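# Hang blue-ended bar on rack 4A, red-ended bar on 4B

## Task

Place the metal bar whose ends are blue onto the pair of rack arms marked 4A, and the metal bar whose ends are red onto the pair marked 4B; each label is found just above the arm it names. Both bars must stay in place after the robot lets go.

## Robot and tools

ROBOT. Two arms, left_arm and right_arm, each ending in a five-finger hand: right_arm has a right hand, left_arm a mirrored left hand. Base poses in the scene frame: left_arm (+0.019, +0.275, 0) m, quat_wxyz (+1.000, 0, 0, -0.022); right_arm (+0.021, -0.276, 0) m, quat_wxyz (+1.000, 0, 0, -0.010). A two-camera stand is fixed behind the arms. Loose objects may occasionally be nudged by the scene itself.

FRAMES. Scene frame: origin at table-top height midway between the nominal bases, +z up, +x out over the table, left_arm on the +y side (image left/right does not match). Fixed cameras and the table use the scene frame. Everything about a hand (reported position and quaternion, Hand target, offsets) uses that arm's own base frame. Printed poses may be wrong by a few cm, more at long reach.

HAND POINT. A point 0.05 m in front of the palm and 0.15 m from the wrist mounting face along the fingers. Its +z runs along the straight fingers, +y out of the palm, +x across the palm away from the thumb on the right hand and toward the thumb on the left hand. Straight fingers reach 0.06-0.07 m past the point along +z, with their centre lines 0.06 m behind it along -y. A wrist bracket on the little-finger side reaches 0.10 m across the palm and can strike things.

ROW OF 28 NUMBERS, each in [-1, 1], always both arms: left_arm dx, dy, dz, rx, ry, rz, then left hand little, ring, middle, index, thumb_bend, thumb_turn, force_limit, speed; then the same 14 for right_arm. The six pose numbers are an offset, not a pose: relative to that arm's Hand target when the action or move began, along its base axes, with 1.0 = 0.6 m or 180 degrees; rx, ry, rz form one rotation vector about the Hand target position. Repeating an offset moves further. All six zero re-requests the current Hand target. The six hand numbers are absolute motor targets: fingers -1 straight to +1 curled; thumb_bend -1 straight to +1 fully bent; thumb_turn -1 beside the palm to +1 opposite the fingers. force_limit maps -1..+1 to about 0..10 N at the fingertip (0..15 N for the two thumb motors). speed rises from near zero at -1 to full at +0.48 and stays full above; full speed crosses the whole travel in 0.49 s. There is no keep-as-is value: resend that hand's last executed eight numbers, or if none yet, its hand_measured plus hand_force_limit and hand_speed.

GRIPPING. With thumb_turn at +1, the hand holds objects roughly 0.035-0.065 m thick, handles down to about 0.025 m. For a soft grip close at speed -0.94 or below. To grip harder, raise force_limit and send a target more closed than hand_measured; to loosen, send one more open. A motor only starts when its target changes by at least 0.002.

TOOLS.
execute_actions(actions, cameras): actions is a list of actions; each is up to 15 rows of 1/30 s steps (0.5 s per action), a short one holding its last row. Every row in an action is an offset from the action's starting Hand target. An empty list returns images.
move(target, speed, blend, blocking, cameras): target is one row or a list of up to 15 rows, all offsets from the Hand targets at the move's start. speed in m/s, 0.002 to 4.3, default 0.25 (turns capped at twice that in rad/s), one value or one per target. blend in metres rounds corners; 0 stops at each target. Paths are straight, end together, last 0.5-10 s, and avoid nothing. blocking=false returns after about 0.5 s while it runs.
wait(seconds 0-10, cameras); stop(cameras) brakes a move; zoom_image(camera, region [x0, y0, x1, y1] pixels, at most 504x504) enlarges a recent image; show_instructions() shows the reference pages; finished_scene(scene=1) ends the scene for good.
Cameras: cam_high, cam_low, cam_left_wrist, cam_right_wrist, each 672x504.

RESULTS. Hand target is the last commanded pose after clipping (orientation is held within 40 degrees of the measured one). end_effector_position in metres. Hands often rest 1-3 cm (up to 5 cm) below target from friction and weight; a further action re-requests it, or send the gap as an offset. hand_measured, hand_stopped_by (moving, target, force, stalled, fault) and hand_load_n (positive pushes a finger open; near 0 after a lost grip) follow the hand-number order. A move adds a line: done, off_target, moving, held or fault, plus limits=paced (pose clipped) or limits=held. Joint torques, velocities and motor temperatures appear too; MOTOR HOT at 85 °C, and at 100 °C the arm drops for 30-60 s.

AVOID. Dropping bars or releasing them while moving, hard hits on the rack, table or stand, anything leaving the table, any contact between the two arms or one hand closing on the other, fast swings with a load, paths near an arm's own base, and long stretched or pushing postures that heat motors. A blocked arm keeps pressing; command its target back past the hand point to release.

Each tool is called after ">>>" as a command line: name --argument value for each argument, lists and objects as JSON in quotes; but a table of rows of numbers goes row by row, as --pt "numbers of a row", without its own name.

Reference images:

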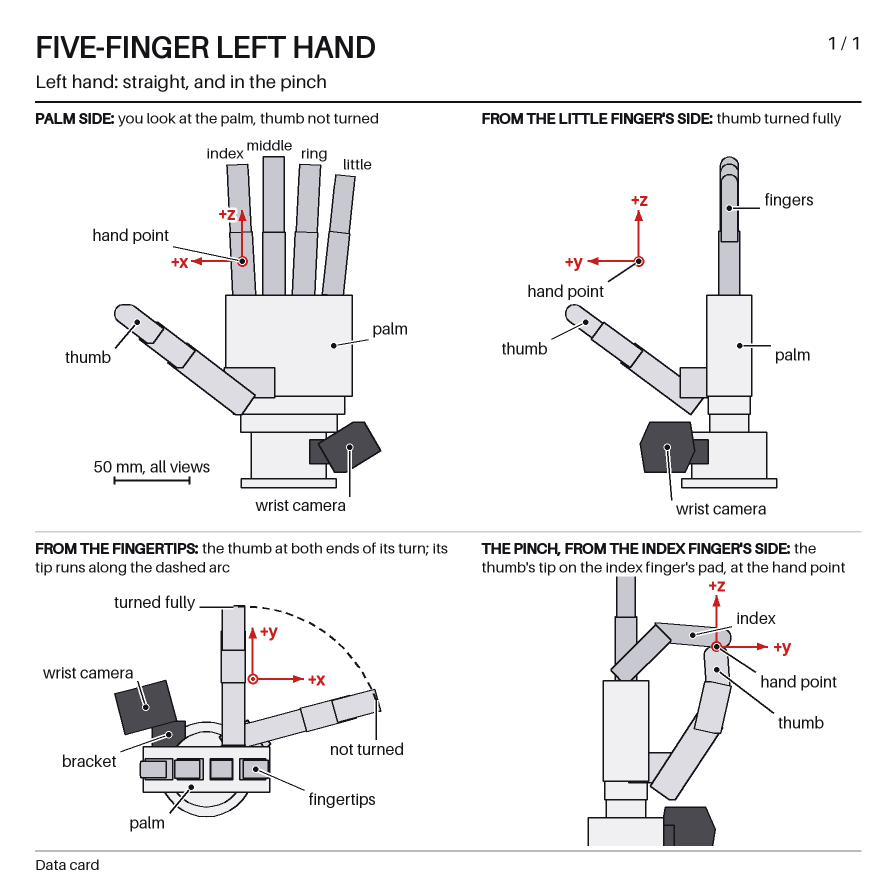

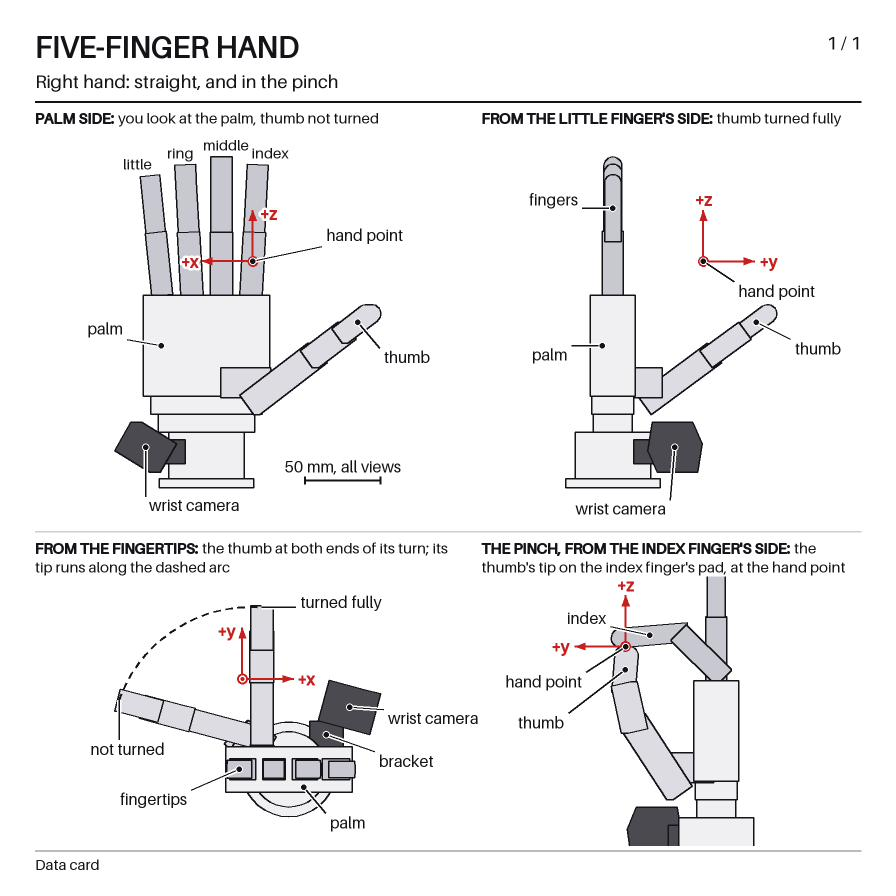

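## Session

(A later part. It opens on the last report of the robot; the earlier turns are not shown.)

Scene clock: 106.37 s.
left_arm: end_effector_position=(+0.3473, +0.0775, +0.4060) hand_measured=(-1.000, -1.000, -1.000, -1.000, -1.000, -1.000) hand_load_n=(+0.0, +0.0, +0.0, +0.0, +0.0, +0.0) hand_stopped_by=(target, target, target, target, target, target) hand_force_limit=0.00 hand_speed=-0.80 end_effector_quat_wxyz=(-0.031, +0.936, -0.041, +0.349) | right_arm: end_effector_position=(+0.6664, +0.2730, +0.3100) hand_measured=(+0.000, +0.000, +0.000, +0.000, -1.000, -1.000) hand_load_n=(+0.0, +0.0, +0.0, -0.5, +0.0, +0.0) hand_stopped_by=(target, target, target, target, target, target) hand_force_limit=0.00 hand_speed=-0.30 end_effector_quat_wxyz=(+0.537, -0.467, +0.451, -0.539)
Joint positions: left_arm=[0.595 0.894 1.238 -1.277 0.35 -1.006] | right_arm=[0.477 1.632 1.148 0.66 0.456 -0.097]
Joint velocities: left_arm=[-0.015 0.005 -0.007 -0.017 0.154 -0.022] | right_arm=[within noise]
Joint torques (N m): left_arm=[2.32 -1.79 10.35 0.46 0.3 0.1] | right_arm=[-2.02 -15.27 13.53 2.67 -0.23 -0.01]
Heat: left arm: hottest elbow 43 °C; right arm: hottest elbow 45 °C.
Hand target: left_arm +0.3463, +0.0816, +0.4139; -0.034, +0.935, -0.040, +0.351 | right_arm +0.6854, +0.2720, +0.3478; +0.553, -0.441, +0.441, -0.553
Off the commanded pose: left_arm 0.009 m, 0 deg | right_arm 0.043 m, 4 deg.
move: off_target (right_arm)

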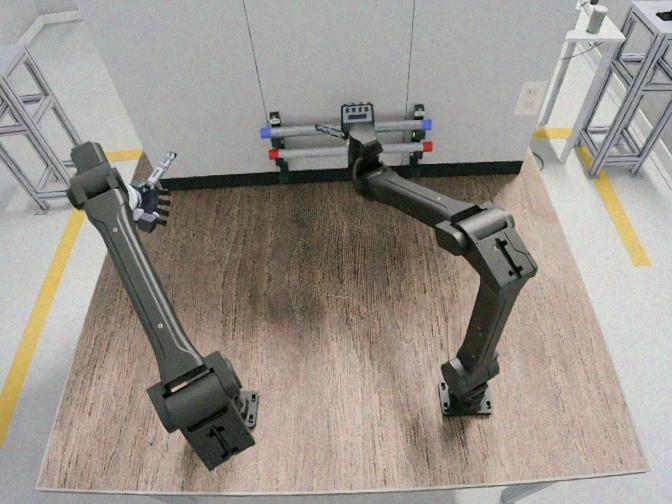

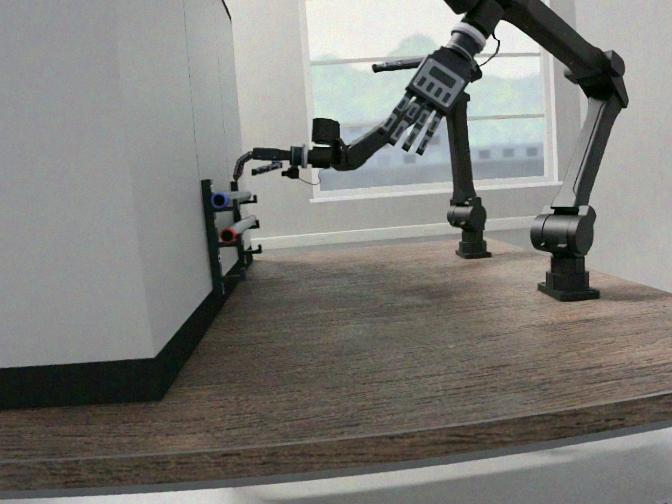

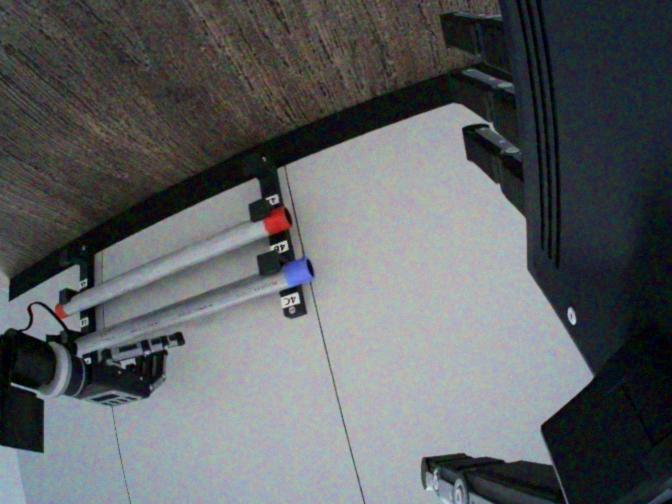

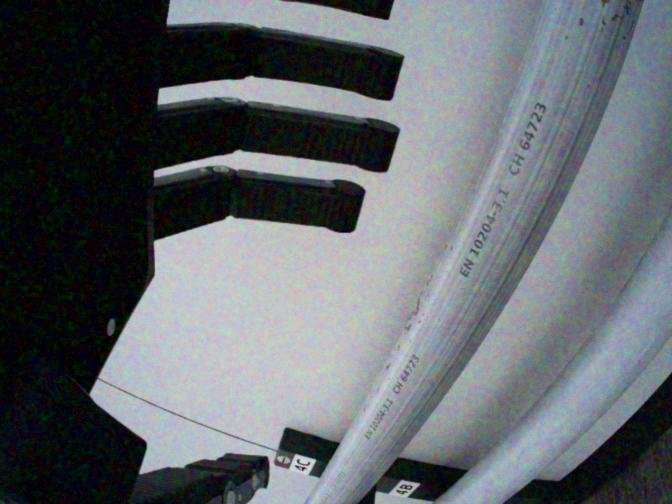

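>>> move --target '[0, 0, 0, 0,0,0, -1,-1,-1,-1,-1,-1,0,-0.8, 0.045,0,0.0, 0,0,0, 0,0,0,0,-1,-1,0,-0.3]' --cameras '["all"]' --speed 0.05

>>> zoom_image --camera "cam_high" --region '[250, 90, 450, 240]'

>>> zoom_image --camera "cam_low" --region '[190, 120, 330, 300]'

Scene clock: 111.47 s.
left_arm: end_effector_position=(+0.3473, +0.0775, +0.4060) hand_measured=(-1.000, -1.000, -1.000, -1.000, -1.000, -1.000) hand_load_n=(+0.0, +0.0, +0.0, +0.0, +0.0, +0.0) hand_stopped_by=(target, target, target, target, target, target) hand_force_limit=0.00 hand_speed=-0.80 end_effector_quat_wxyz=(-0.031, +0.936, -0.041, +0.349) | right_arm: end_effector_position=(+0.6937, +0.2737, +0.3173) hand_measured=(+0.000, +0.000, +0.000, +0.000, -1.000, -1.000) hand_load_n=(+0.0, +0.0, +0.0, +0.0, +0.0, +0.0) hand_stopped_by=(target, target, target, target, target, target) hand_force_limit=0.00 hand_speed=-0.30 end_effector_quat_wxyz=(+0.543, -0.459, +0.447, -0.542)
Joint positions: left_arm=[0.595 0.894 1.238 -1.277 0.35 -1.006] | right_arm=[0.456 1.688 1.225 0.66 0.435 -0.097]
Joint torques (N m): left_arm=[2.26 -1.79 10.36 0.44 0.29 0.1] | right_arm=[-2.26 -15.21 13.61 1.7 -0.25 0.02]
Heat: left arm: hottest elbow 43 °C; right arm: hottest elbow 46 °C.
Hand target: left_arm +0.3463, +0.0816, +0.4139; -0.034, +0.935, -0.040, +0.351 | right_arm +0.7125, +0.2720, +0.3478; +0.553, -0.441, +0.441, -0.552
Off the commanded pose: left_arm 0.009 m, 0 deg | right_arm 0.036 m, 3 deg.
move: off_target (right_arm)

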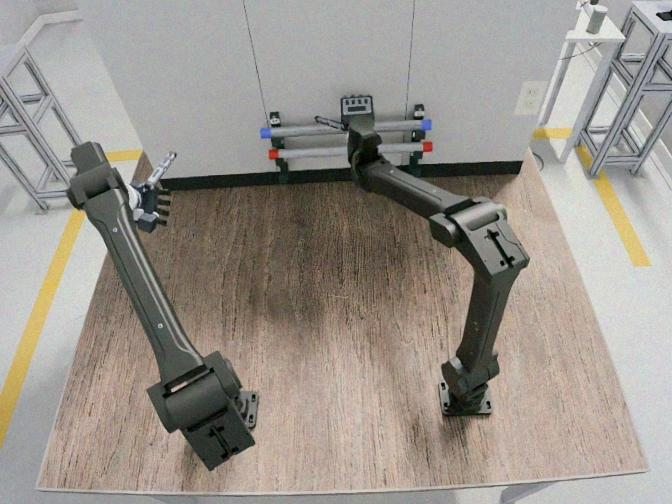

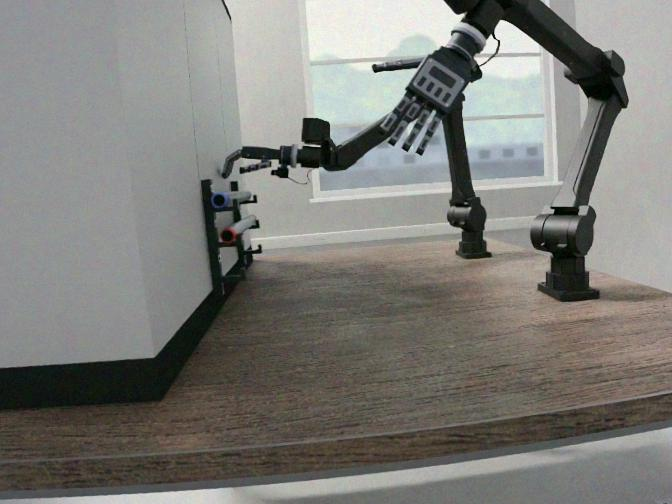

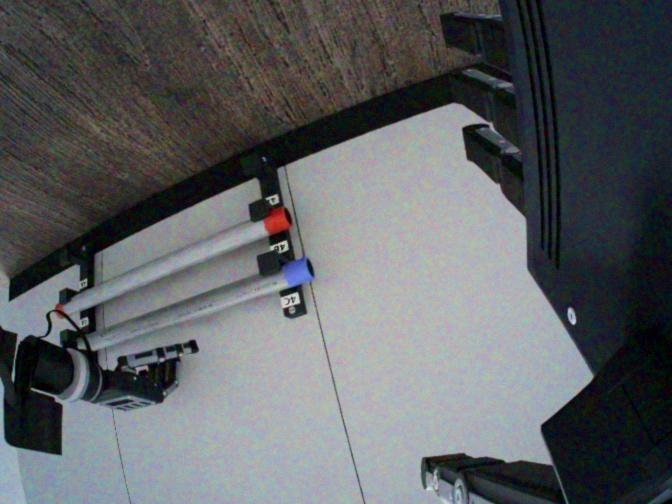

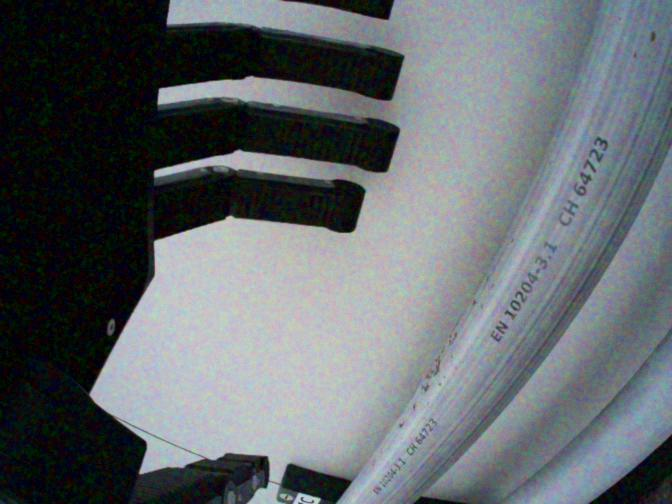

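Scaled by 2.520 from the camera's 672x504 image, which has a finer 960x720 frame.

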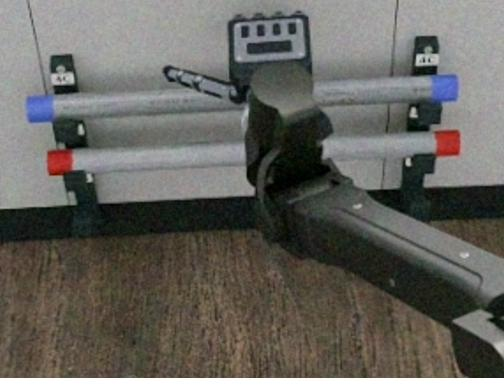

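Scaled by 2.800 from the camera's 672x504 image, which has a finer 960x720 frame.

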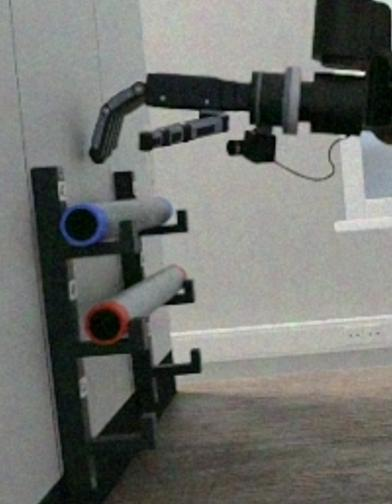

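>>> move --target '[0, 0, 0, 0,0,0, -1,-1,-1,-1,-1,-1,0,-0.8, 0.0,0.043,-0.05, 0,0,0, 0,0,0,0,-1,-1,0,-0.3]' --cameras '["all"]' --speed 0.05

>>> zoom_image --camera "cam_low" --region '[190, 120, 330, 300]'

>>> zoom_image --camera "cam_left_wrist" --region '[0, 200, 340, 450]'

Scene clock: 117.37 s.
left_arm: end_effector_position=(+0.3473, +0.0775, +0.4060) hand_measured=(-1.000, -1.000, -1.000, -1.000, -1.000, -1.000) hand_load_n=(+0.0, +0.0, +0.0, +0.0, +0.0, +0.0) hand_stopped_by=(target, target, target, target, target, target) hand_force_limit=0.00 hand_speed=-0.80 end_effector_quat_wxyz=(-0.031, +0.936, -0.041, +0.349) | right_arm: end_effector_position=(+0.7002, +0.2832, +0.2847) hand_measured=(+0.000, +0.000, +0.000, +0.000, -1.000, -1.000) hand_load_n=(+0.0, +0.5, +0.0, +0.0, +0.0, -0.5) hand_stopped_by=(target, target, target, target, target, target) hand_force_limit=0.00 hand_speed=-0.30 end_effector_quat_wxyz=(+0.534, -0.460, +0.455, -0.544)
Joint positions: left_arm=[0.595 0.894 1.238 -1.277 0.35 -1.006] | right_arm=[0.472 1.75 1.225 0.708 0.468 -0.098]
Joint torques (N m): left_arm=[2.32 -1.73 10.36 0.44 0.3 0.1] | right_arm=[0.32 -16.56 13.22 2.59 -0.04 -0.07]
Heat: left arm: hottest elbow 43 °C; right arm: hottest elbow 46 °C.
Hand target: left_arm +0.3463, +0.0816, +0.4139; -0.034, +0.935, -0.040, +0.351 | right_arm +0.7124, +0.2979, +0.3179; +0.553, -0.441, +0.441, -0.552
Off the commanded pose: left_arm 0.009 m, 0 deg | right_arm 0.038 m, 4 deg.
move: off_target (right_arm)

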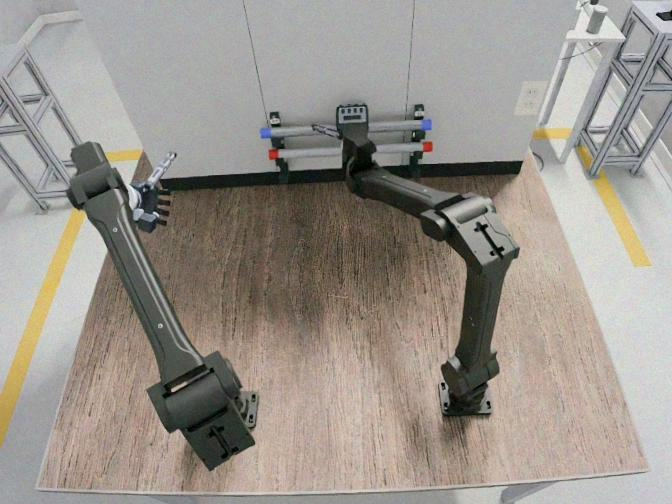

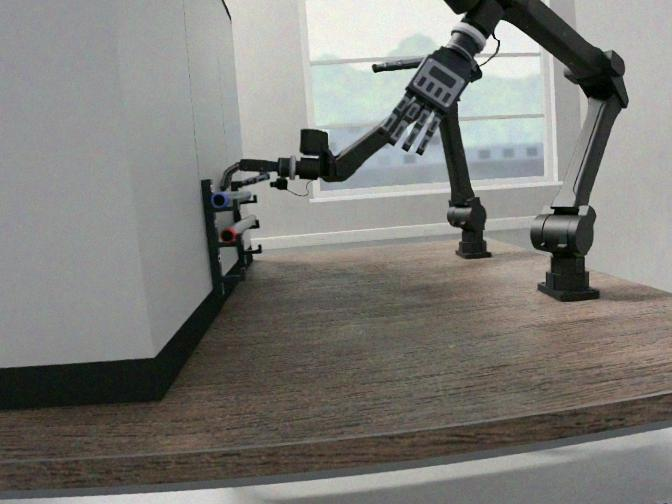

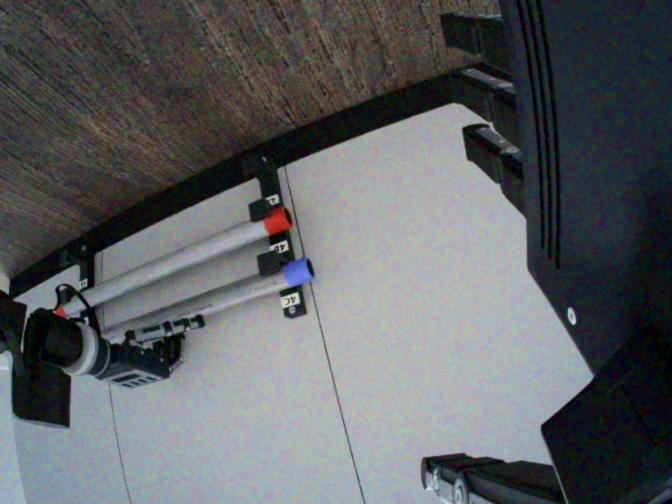

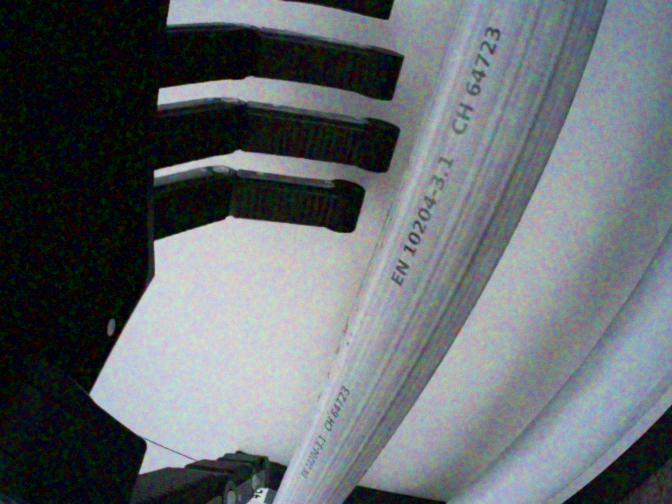

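Scaled by 2.800 from the camera's 672x504 image, which has a finer 960x720 frame.

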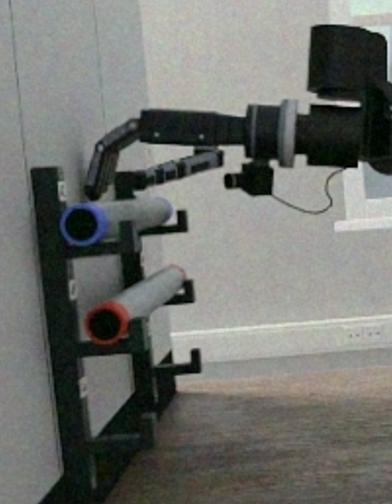

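Scaled by 1.482 from the camera's 672x504 image, which has a finer 960x720 frame.

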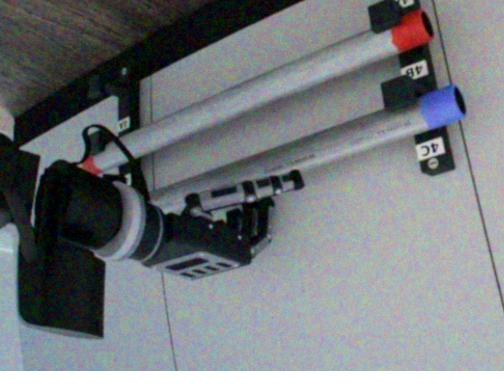

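>>> move --target '[0, 0, 0, 0,0,0, -1,-1,-1,-1,-1,-1,0,-0.8, -0.012,0.025,0.01, 0,0,0, 0,0,0,0,-1,-1,0,-0.3]' --cameras '["cam_low"]' --speed 0.05

>>> zoom_image --camera "cam_low" --region '[190, 120, 330, 300]'

Scene clock: 119.83 s.
left_arm: end_effector_position=(+0.3473, +0.0775, +0.4060) hand_measured=(-1.000, -1.000, -1.000, -1.000, -1.000, -1.000) hand_load_n=(+0.0, +0.0, +0.0, +0.0, +0.0, +0.0) hand_stopped_by=(target, target, target, target, target, target) hand_force_limit=0.00 hand_speed=-0.80 end_effector_quat_wxyz=(-0.031, +0.936, -0.041, +0.349) | right_arm: end_effector_position=(+0.6939, +0.2986, +0.2888) hand_measured=(+0.000, +0.000, +0.000, +0.000, -1.000, -1.000) hand_load_n=(+0.0, +0.0, +0.0, +0.0, -0.5, +0.0) hand_stopped_by=(target, target, target, target, target, target) hand_force_limit=0.00 hand_speed=-0.30 end_effector_quat_wxyz=(+0.535, -0.459, +0.454, -0.545)
Joint positions: left_arm=[0.595 0.894 1.238 -1.277 0.35 -1.006] | right_arm=[0.501 1.75 1.233 0.708 0.496 -0.107]
Joint torques (N m): left_arm=[2.32 -1.79 10.36 0.44 0.29 0.09] | right_arm=[-0.62 -16.91 13.33 2.15 -0.04 -0.06]
Heat: left arm: hottest elbow 43 °C; right arm: hottest elbow 46 °C.
Hand target: left_arm +0.3463, +0.0816, +0.4139; -0.034, +0.935, -0.040, +0.351 | right_arm +0.7053, +0.3126, +0.3238; +0.553, -0.441, +0.441, -0.553
Off the commanded pose: left_arm 0.009 m, 0 deg | right_arm 0.040 m, 3 deg.
move: off_target (right_arm)
Images, in order (width x height): cam_low 672x504.

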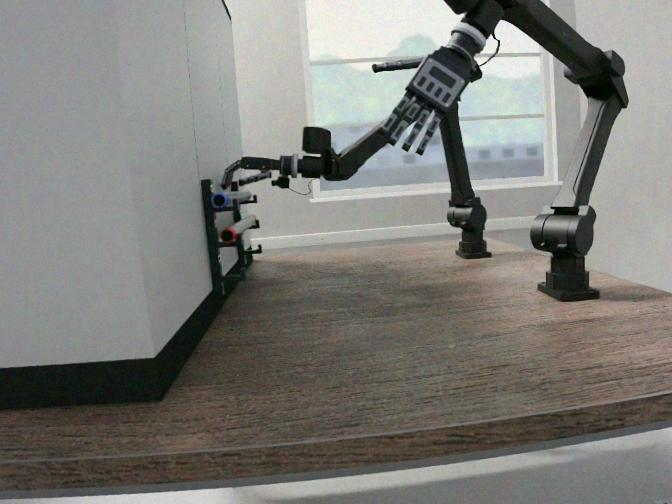

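Scaled by 2.800 from the camera's 672x504 image, which has a finer 960x720 frame.

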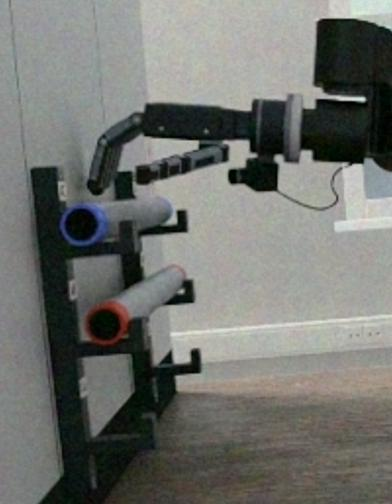

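>>> move --target '[0, 0, 0, 0,0,0, -1,-1,-1,-1,-1,-1,0,-0.8, -0.005,0,-0.035, 0,0,0, 0,0,0,0,-1,-1,0,-0.3]' --cameras '["cam_right_wrist", "cam_low"]' --speed 0.04

>>> zoom_image --camera "cam_low" --region '[190, 120, 330, 300]'

Scene clock: 122.07 s.
left_arm: end_effector_position=(+0.3473, +0.0775, +0.4060) hand_measured=(-1.000, -1.000, -1.000, -1.000, -1.000, -1.000) hand_load_n=(+0.0, +0.0, +0.0, +0.0, +0.0, +0.0) hand_stopped_by=(target, target, target, target, target, target) hand_force_limit=0.00 hand_speed=-0.80 end_effector_quat_wxyz=(-0.031, +0.936, -0.041, +0.349) | right_arm: end_effector_position=(+0.6971, +0.2998, +0.2846) hand_measured=(+0.000, +0.000, +0.000, +0.000, -1.000, -1.000) hand_load_n=(+0.0, +0.0, +0.0, +0.0, +0.0, -0.5) hand_stopped_by=(target, target, target, target, target, target) hand_force_limit=0.00 hand_speed=-0.30 end_effector_quat_wxyz=(+0.541, -0.451, +0.452, -0.547)
Joint positions: left_arm=[0.595 0.894 1.238 -1.277 0.35 -1.006] | right_arm=[0.501 1.77 1.233 0.749 0.499 -0.107]
Joint torques (N m): left_arm=[2.37 -1.73 10.36 0.44 0.3 0.1] | right_arm=[-0.15 -17.03 11.32 2.52 -0.07 -0.07]
Heat: left arm: hottest elbow 43 °C; right arm: hottest elbow 46 °C.
Hand target: left_arm +0.3463, +0.0816, +0.4139; -0.034, +0.935, -0.040, +0.351 | right_arm +0.7023, +0.3126, +0.3029; +0.553, -0.441, +0.441, -0.553
Off the commanded pose: left_arm 0.009 m, 0 deg | right_arm 0.023 m, 2 deg.
move: off_target (right_arm)
Images, in order (width x height): cam_low 672x504, cam_right_wrist 672x504.

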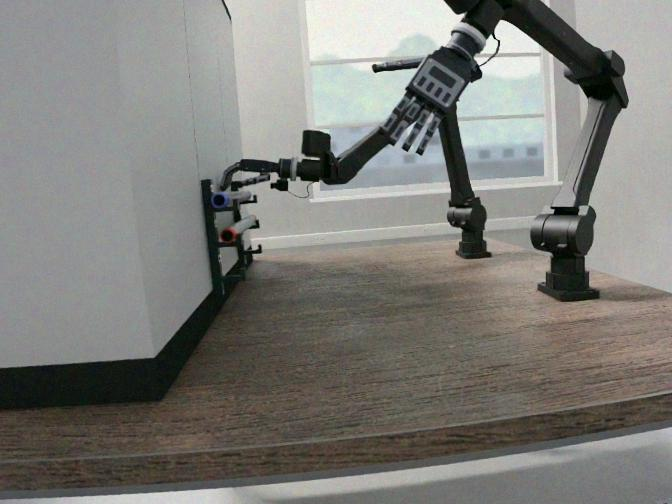

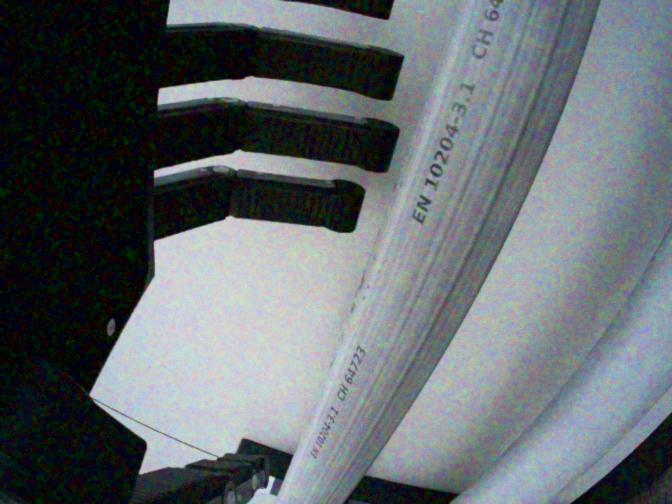

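Scaled by 2.800 from the camera's 672x504 image, which has a finer 960x720 frame.

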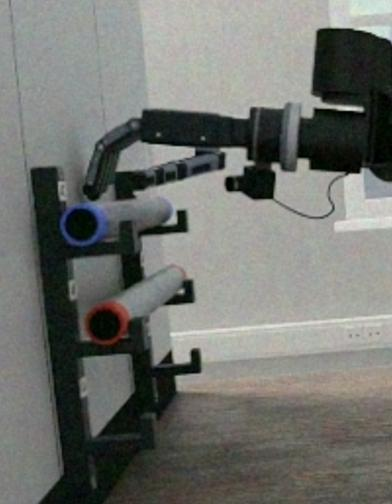

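>>> move --target '[0, 0, 0, 0,0,0, -1,-1,-1,-1,-1,-1,0,-0.8, -0.008,0,-0.035, 0,0,0, 0,0,0,0,-1,-1,0,-0.3]' --cameras '["cam_right_wrist", "cam_low"]' --speed 0.04

>>> zoom_image --camera "cam_low" --region '[190, 120, 330, 300]'

Scene clock: 124.13 s.
left_arm: end_effector_position=(+0.3473, +0.0775, +0.4060) hand_measured=(-1.000, -1.000, -1.000, -1.000, -1.000, -1.000) hand_load_n=(+0.0, +0.0, +0.0, +0.0, +0.0, +0.0) hand_stopped_by=(target, target, target, target, target, target) hand_force_limit=0.00 hand_speed=-0.80 end_effector_quat_wxyz=(-0.031, +0.936, -0.041, +0.349) | right_arm: end_effector_position=(+0.6992, +0.3028, +0.2844) hand_measured=(+0.000, +0.000, +0.000, +0.000, -1.000, -1.000) hand_load_n=(+0.0, +0.0, -0.5, +0.0, +0.0, -0.5) hand_stopped_by=(target, target, target, target, target, target) hand_force_limit=0.00 hand_speed=-0.30 end_effector_quat_wxyz=(+0.551, -0.438, +0.448, -0.551)
Joint positions: left_arm=[0.595 0.894 1.238 -1.277 0.35 -1.006] | right_arm=[0.504 1.79 1.233 0.804 0.502 -0.109]
Joint torques (N m): left_arm=[2.2 -1.79 10.36 0.46 0.3 0.09] | right_arm=[-0.03 -16.5 8.83 2.35 -0.05 -0.03]
Heat: left arm: hottest elbow 43 °C; right arm: hottest elbow 46 °C.
Hand target: left_arm +0.3463, +0.0816, +0.4139; -0.034, +0.935, -0.040, +0.351 | right_arm +0.6975, +0.3128, +0.2817; +0.553, -0.441, +0.441, -0.552
Off the commanded pose: left_arm 0.009 m, 0 deg | right_arm 0.010 m, 1 deg.
move: done
Images, in order (width x height): cam_low 672x504, cam_right_wrist 672x504.

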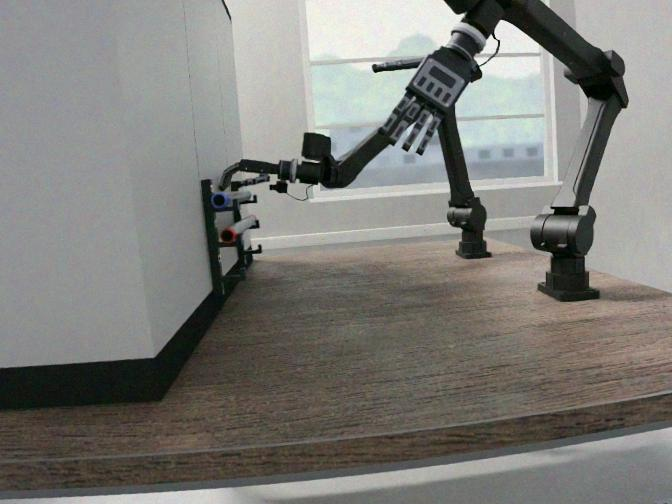

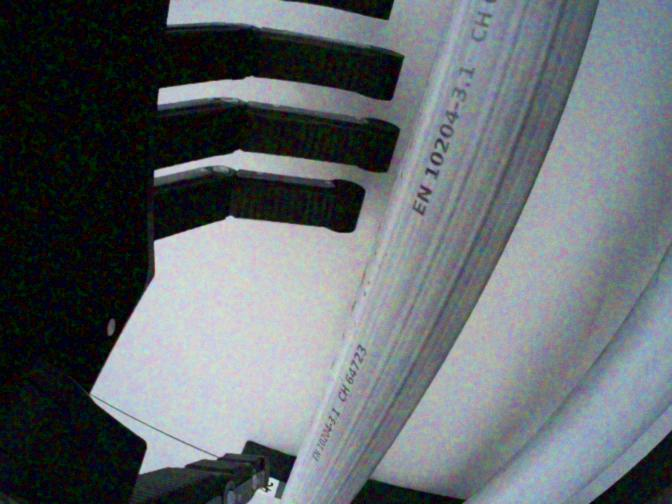

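Scaled by 2.800 from the camera's 672x504 image, which has a finer 960x720 frame.

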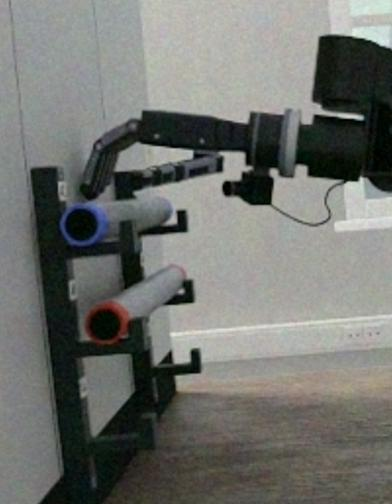

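>>> move --target '[0, 0, 0, 0,0,0, -1,-1,-1,-1,-1,-1,0,-0.8, -0.018,0,-0.03, 0,0,0, 0,0,0,0,-1,-1,0,-0.3]' --cameras '["cam_right_wrist", "cam_low"]' --speed 0.04

>>> zoom_image --camera "cam_low" --region '[190, 120, 330, 300]'

Scene clock: 130.93 s.
left_arm: end_effector_position=(+0.3473, +0.0775, +0.4060) hand_measured=(-1.000, -1.000, -1.000, -1.000, -1.000, -1.000) hand_load_n=(+0.0, +0.0, +0.0, +0.0, +0.0, +0.0) hand_stopped_by=(target, target, target, target, target, target) hand_force_limit=0.00 hand_speed=-0.80 end_effector_quat_wxyz=(-0.031, +0.936, -0.041, +0.349) | right_arm: end_effector_position=(+0.6917, +0.3048, +0.2759) hand_measured=(+0.000, +0.000, +0.000, +0.000, -1.000, -1.000) hand_load_n=(+0.0, +0.0, +0.0, +0.0, +0.0, +0.0) hand_stopped_by=(target, target, target, target, target, target) hand_force_limit=0.00 hand_speed=-0.30 end_effector_quat_wxyz=(+0.556, -0.432, +0.446, -0.552)
Joint positions: left_arm=[0.595 0.894 1.238 -1.277 0.35 -1.006] | right_arm=[0.514 1.797 1.202 0.859 0.511 -0.112]
Joint torques (N m): left_arm=[2.32 -1.73 10.37 0.43 0.29 0.1] | right_arm=[-0.03 -16.79 7.25 2.3 -0.08 -0.06]
Heat: left arm: hottest elbow 43 °C; right arm: hottest elbow 44 °C.
Hand target: left_arm +0.3463, +0.0816, +0.4139; -0.034, +0.935, -0.040, +0.351 | right_arm +0.6867, +0.3128, +0.2640; +0.553, -0.441, +0.441, -0.553
Off the commanded pose: left_arm 0.009 m, 0 deg | right_arm 0.015 m, 1 deg.
move: off_target (right_arm)
Images, in order (width x height): cam_low 672x504, cam_right_wrist 672x504.

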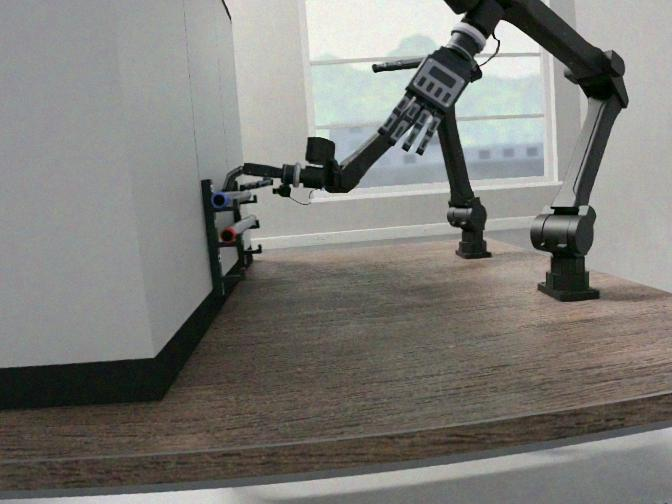

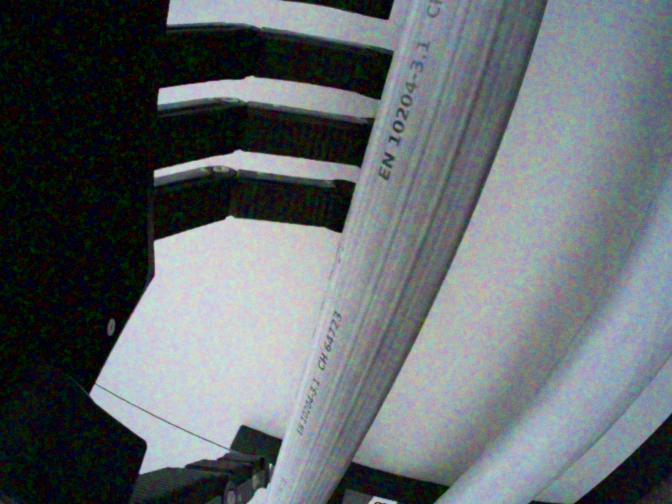

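Scaled by 2.800 from the camera's 672x504 image, which has a finer 960x720 frame.

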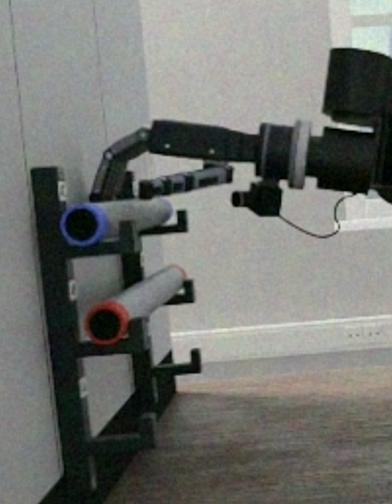

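>>> move --target '[0, 0, 0, 0,0,0, -1,-1,-1,-1,-1,-1,0,-0.8, 0.0,0,-0.035, 0,0,0, 0,0,0,0,-1,-1,0,-0.3]' --cameras '["cam_right_wrist", "cam_low"]' --speed 0.04

>>> zoom_image --camera "cam_low" --region '[190, 120, 330, 300]'

Scene clock: 133.50 s.
left_arm: end_effector_position=(+0.3473, +0.0775, +0.4060) hand_measured=(-1.000, -1.000, -1.000, -1.000, -1.000, -1.000) hand_load_n=(+0.0, +0.0, +0.0, +0.0, +0.0, +0.0) hand_stopped_by=(target, target, target, target, target, target) hand_force_limit=0.00 hand_speed=-0.80 end_effector_quat_wxyz=(-0.031, +0.936, -0.041, +0.349) | right_arm: end_effector_position=(+0.6929, +0.3054, +0.2580) hand_measured=(+0.000, +0.000, +0.000, +0.000, -1.000, -1.000) hand_load_n=(+0.0, +0.0, +0.0, +0.0, +0.0, +0.0) hand_stopped_by=(target, target, target, target, target, target) hand_force_limit=0.00 hand_speed=-0.30 end_effector_quat_wxyz=(+0.558, -0.430, +0.446, -0.553)
Joint positions: left_arm=[0.595 0.894 1.238 -1.277 0.35 -1.006] | right_arm=[0.514 1.829 1.189 0.91 0.511 -0.112]
Joint torques (N m): left_arm=[2.32 -1.73 10.36 0.43 0.3 0.1] | right_arm=[0.09 -16.44 6.78 2.28 -0.08 -0.01]
Heat: left arm: hottest elbow 43 °C; right arm: hottest elbow 43 °C.
Hand target: left_arm +0.3463, +0.0816, +0.4139; -0.034, +0.935, -0.040, +0.351 | right_arm +0.6867, +0.3128, +0.2429; +0.553, -0.441, +0.441, -0.553
Off the commanded pose: left_arm 0.009 m, 0 deg | right_arm 0.018 m, 1 deg.
move: off_target (right_arm)
Images, in order (width x height): cam_low 672x504, cam_right_wrist 672x504.

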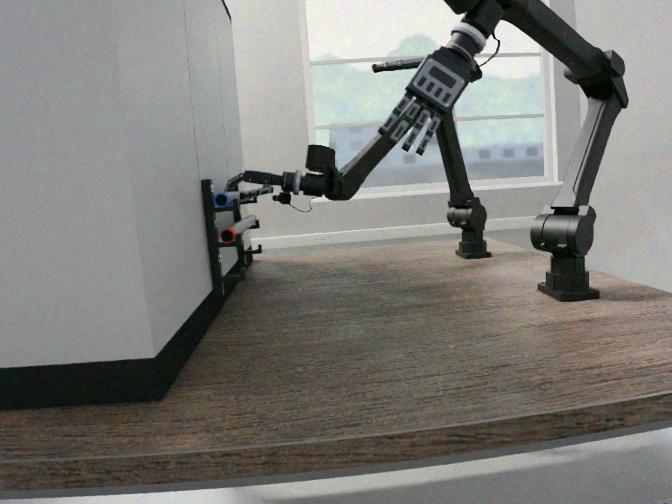

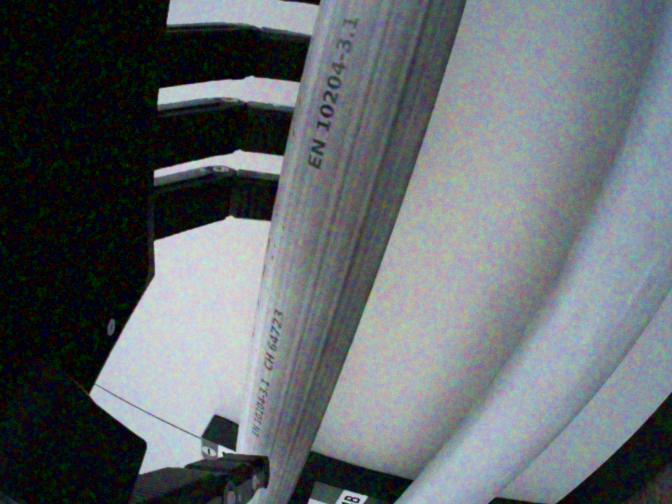

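Scaled by 2.800 from the camera's 672x504 image, which has a finer 960x720 frame.

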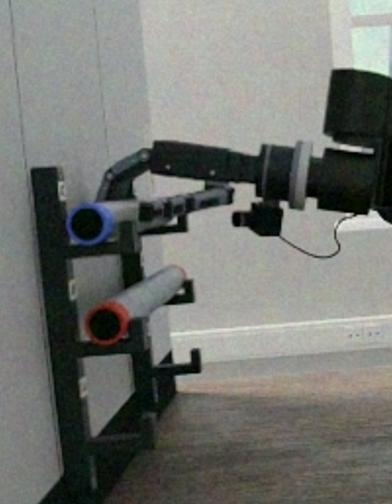

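>>> move --target '[0, 0, 0, 0,0,0, -1,-1,-1,-1,-1,-1,0,-0.8, 0.0,0,-0.018, 0,0,0, 0,0,0,0,-1,-1,0,-0.3]' --cameras '["cam_right_wrist", "cam_low"]' --speed 0.04

>>> zoom_image --camera "cam_low" --region '[190, 120, 330, 300]'

Scene clock: 136.17 s.
left_arm: end_effector_position=(+0.3473, +0.0775, +0.4060) hand_measured=(-1.000, -1.000, -1.000, -1.000, -1.000, -1.000) hand_load_n=(+0.0, +0.0, +0.0, +0.0, +0.0, +0.0) hand_stopped_by=(target, target, target, target, target, target) hand_force_limit=0.00 hand_speed=-0.80 end_effector_quat_wxyz=(-0.031, +0.936, -0.041, +0.349) | right_arm: end_effector_position=(+0.6921, +0.3049, +0.2476) hand_measured=(+0.000, +0.000, +0.000, +0.000, -1.000, -1.000) hand_load_n=(+0.5, +0.0, +0.0, +0.0, +0.0, +0.0) hand_stopped_by=(target, target, target, target, target, target) hand_force_limit=0.00 hand_speed=-0.30 end_effector_quat_wxyz=(+0.558, -0.430, +0.445, -0.553)
Joint positions: left_arm=[0.595 0.894 1.238 -1.277 0.35 -1.006] | right_arm=[0.514 1.845 1.178 0.938 0.511 -0.113]
Joint torques (N m): left_arm=[2.32 -1.79 10.36 0.44 0.3 0.09] | right_arm=[0.26 -16.79 7.02 2.48 -0.11 -0.07]
Heat: left arm: hottest elbow 43 °C; right arm: hottest elbow 43 °C.
Hand target: left_arm +0.3463, +0.0816, +0.4139; -0.034, +0.935, -0.040, +0.351 | right_arm +0.6867, +0.3128, +0.2323; +0.553, -0.441, +0.441, -0.553
Off the commanded pose: left_arm 0.009 m, 0 deg | right_arm 0.018 m, 1 deg.
move: off_target (right_arm)
Images, in order (width x height): cam_low 672x504, cam_right_wrist 672x504.

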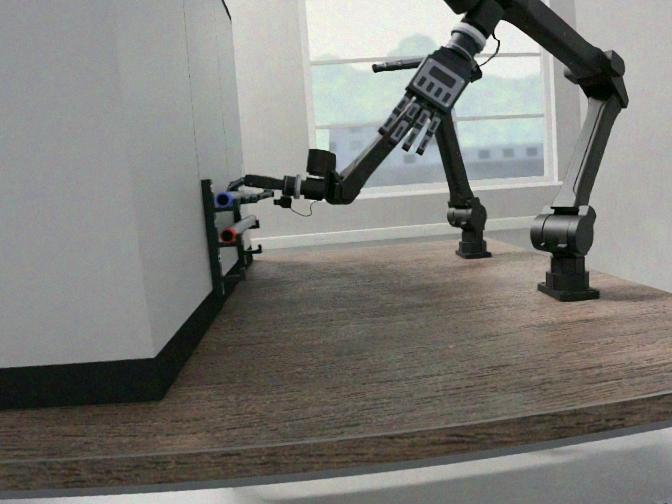

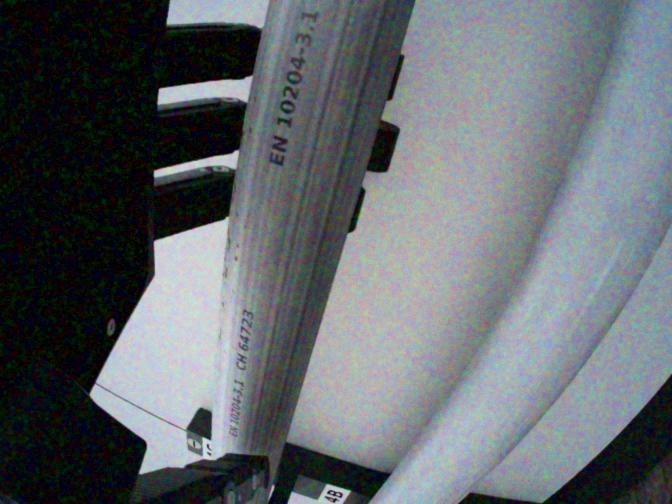

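Scaled by 2.800 from the camera's 672x504 image, which has a finer 960x720 frame.

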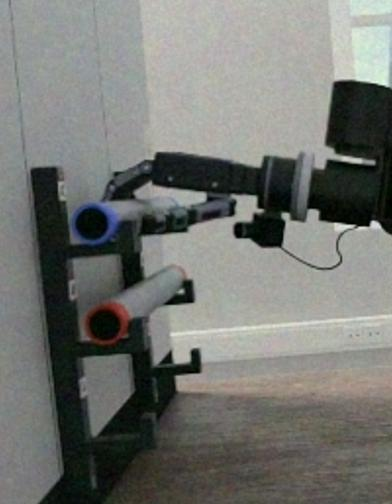

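>>> move --target '[0, 0, 0, 0,0,0, -1,-1,-1,-1,-1,-1,0,-0.8, 0,0,0, 0,0,0, 0,0,0,0,-1,1,-0.2,-0.3]' --cameras '["cam_right_wrist", "cam_low"]'

>>> zoom_image --camera "cam_low" --region '[190, 120, 330, 300]'

Scene clock: 139.17 s.
left_arm: end_effector_position=(+0.3473, +0.0775, +0.4060) hand_measured=(-1.000, -1.000, -1.000, -1.000, -1.000, -1.000) hand_load_n=(+0.0, +0.5, +0.0, +0.0, +0.0, +0.0) hand_stopped_by=(target, target, target, target, target, target) hand_force_limit=0.00 hand_speed=-0.80 end_effector_quat_wxyz=(-0.031, +0.936, -0.041, +0.349) | right_arm: end_effector_position=(+0.6921, +0.3049, +0.2478) hand_measured=(+0.000, +0.000, +0.000, +0.000, -1.000, +1.000) hand_load_n=(+0.5, +0.0, +0.0, +0.0, +0.0, +0.0) hand_stopped_by=(target, target, target, target, target, target) hand_force_limit=-0.20 hand_speed=-0.30 end_effector_quat_wxyz=(+0.558, -0.430, +0.445, -0.553)
Joint positions: left_arm=[0.595 0.894 1.238 -1.277 0.35 -1.006] | right_arm=[0.514 1.845 1.178 0.939 0.511 -0.114]
Joint torques (N m): left_arm=[2.37 -1.79 10.36 0.44 0.29 0.1] | right_arm=[-0.26 -16.79 6.95 2.39 -0.07 -0.05]
Heat: left arm: hottest elbow 43 °C; right arm: hottest elbow 42 °C.
Hand target: left_arm +0.3463, +0.0816, +0.4139; -0.034, +0.935, -0.040, +0.351 | right_arm +0.6867, +0.3128, +0.2323; +0.553, -0.441, +0.441, -0.553
Off the commanded pose: left_arm 0.009 m, 0 deg | right_arm 0.018 m, 1 deg.
move: off_target (right_arm)
Images, in order (width x height): cam_low 672x504, cam_right_wrist 672x504.

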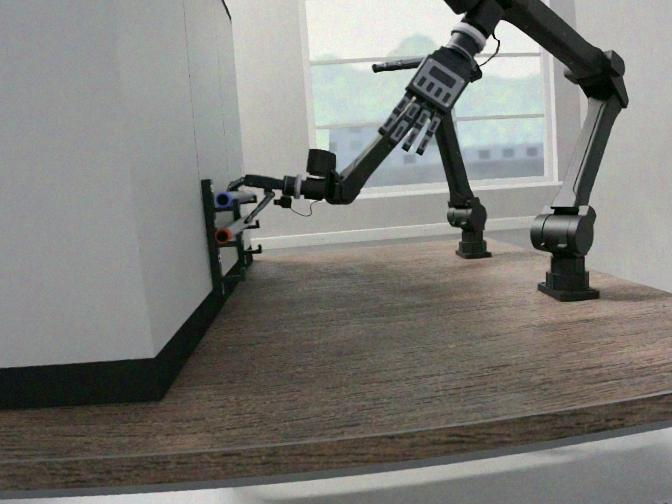

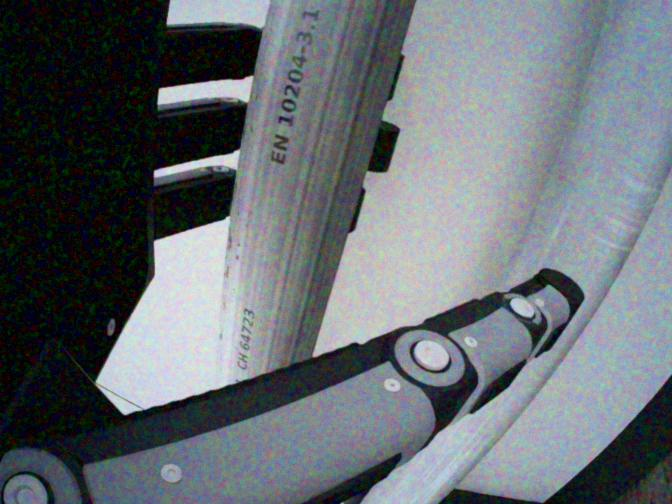

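Scaled by 2.800 from the camera's 672x504 image, which has a finer 960x720 frame.

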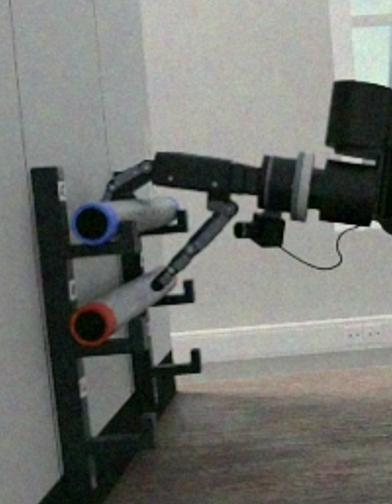

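>>> move --target '[0, 0, 0, 0,0,0, -1,-1,-1,-1,-1,-1,0,-0.8, 0,0,0, 0,0,0, 0,0,0,0,-0.5,1,-0.4,-0.8]' --cameras '["cam_low"]'

>>> zoom_image --camera "cam_low" --region '[190, 120, 330, 300]'

Scene clock: 143.10 s.
left_arm: end_effector_position=(+0.3473, +0.0775, +0.4060) hand_measured=(-1.000, -1.000, -1.000, -1.000, -1.000, -1.000) hand_load_n=(+0.0, +0.0, +0.0, +0.0, +0.0, +0.0) hand_stopped_by=(target, target, target, target, target, target) hand_force_limit=0.00 hand_speed=-0.80 end_effector_quat_wxyz=(-0.031, +0.936, -0.041, +0.349) | right_arm: end_effector_position=(+0.6921, +0.3049, +0.2478) hand_measured=(+0.000, +0.000, +0.000, +0.000, -0.500, +1.000) hand_load_n=(+0.5, +0.0, +0.0, +0.0, +0.5, +0.0) hand_stopped_by=(target, target, target, target, target, target) hand_force_limit=-0.40 hand_speed=-0.80 end_effector_quat_wxyz=(+0.558, -0.430, +0.445, -0.553)
Joint positions: left_arm=[0.595 0.894 1.238 -1.277 0.35 -1.006] | right_arm=[0.514 1.845 1.178 0.939 0.511 -0.114]
Joint torques (N m): left_arm=[2.32 -1.79 10.36 0.46 0.3 0.09] | right_arm=[0.21 -16.79 6.82 2.26 -0.11 -0.07]
Motor temperatures (°C): left_arm=[33 30 44 26 31 26] | right_arm=[30 31 41 28 28 27]
Heat: left arm: hottest elbow 44 °C; right arm: hottest elbow 41 °C.
Hand target: left_arm +0.3463, +0.0816, +0.4139; -0.034, +0.935, -0.040, +0.351 | right_arm +0.6867, +0.3128, +0.2323; +0.553, -0.441, +0.441, -0.553
Off the commanded pose: left_arm 0.009 m, 0 deg | right_arm 0.018 m, 1 deg.
move: off_target (right_arm)
Images, in order (width x height): cam_low 672x504.

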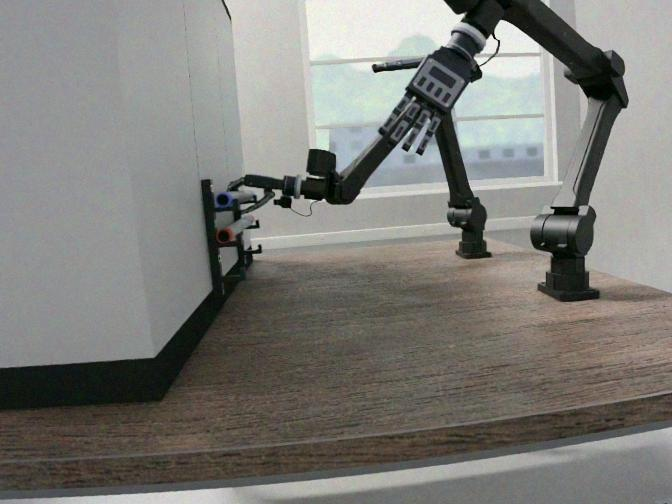

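Scaled by 2.800 from the camera's 672x504 image, which has a finer 960x720 frame.

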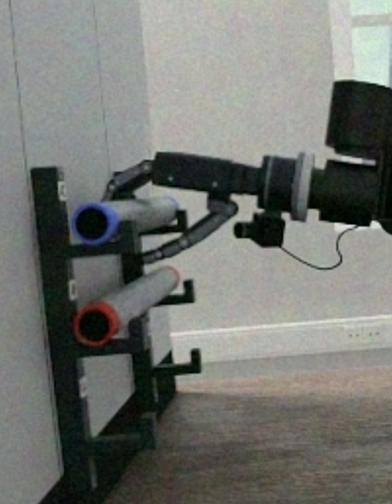

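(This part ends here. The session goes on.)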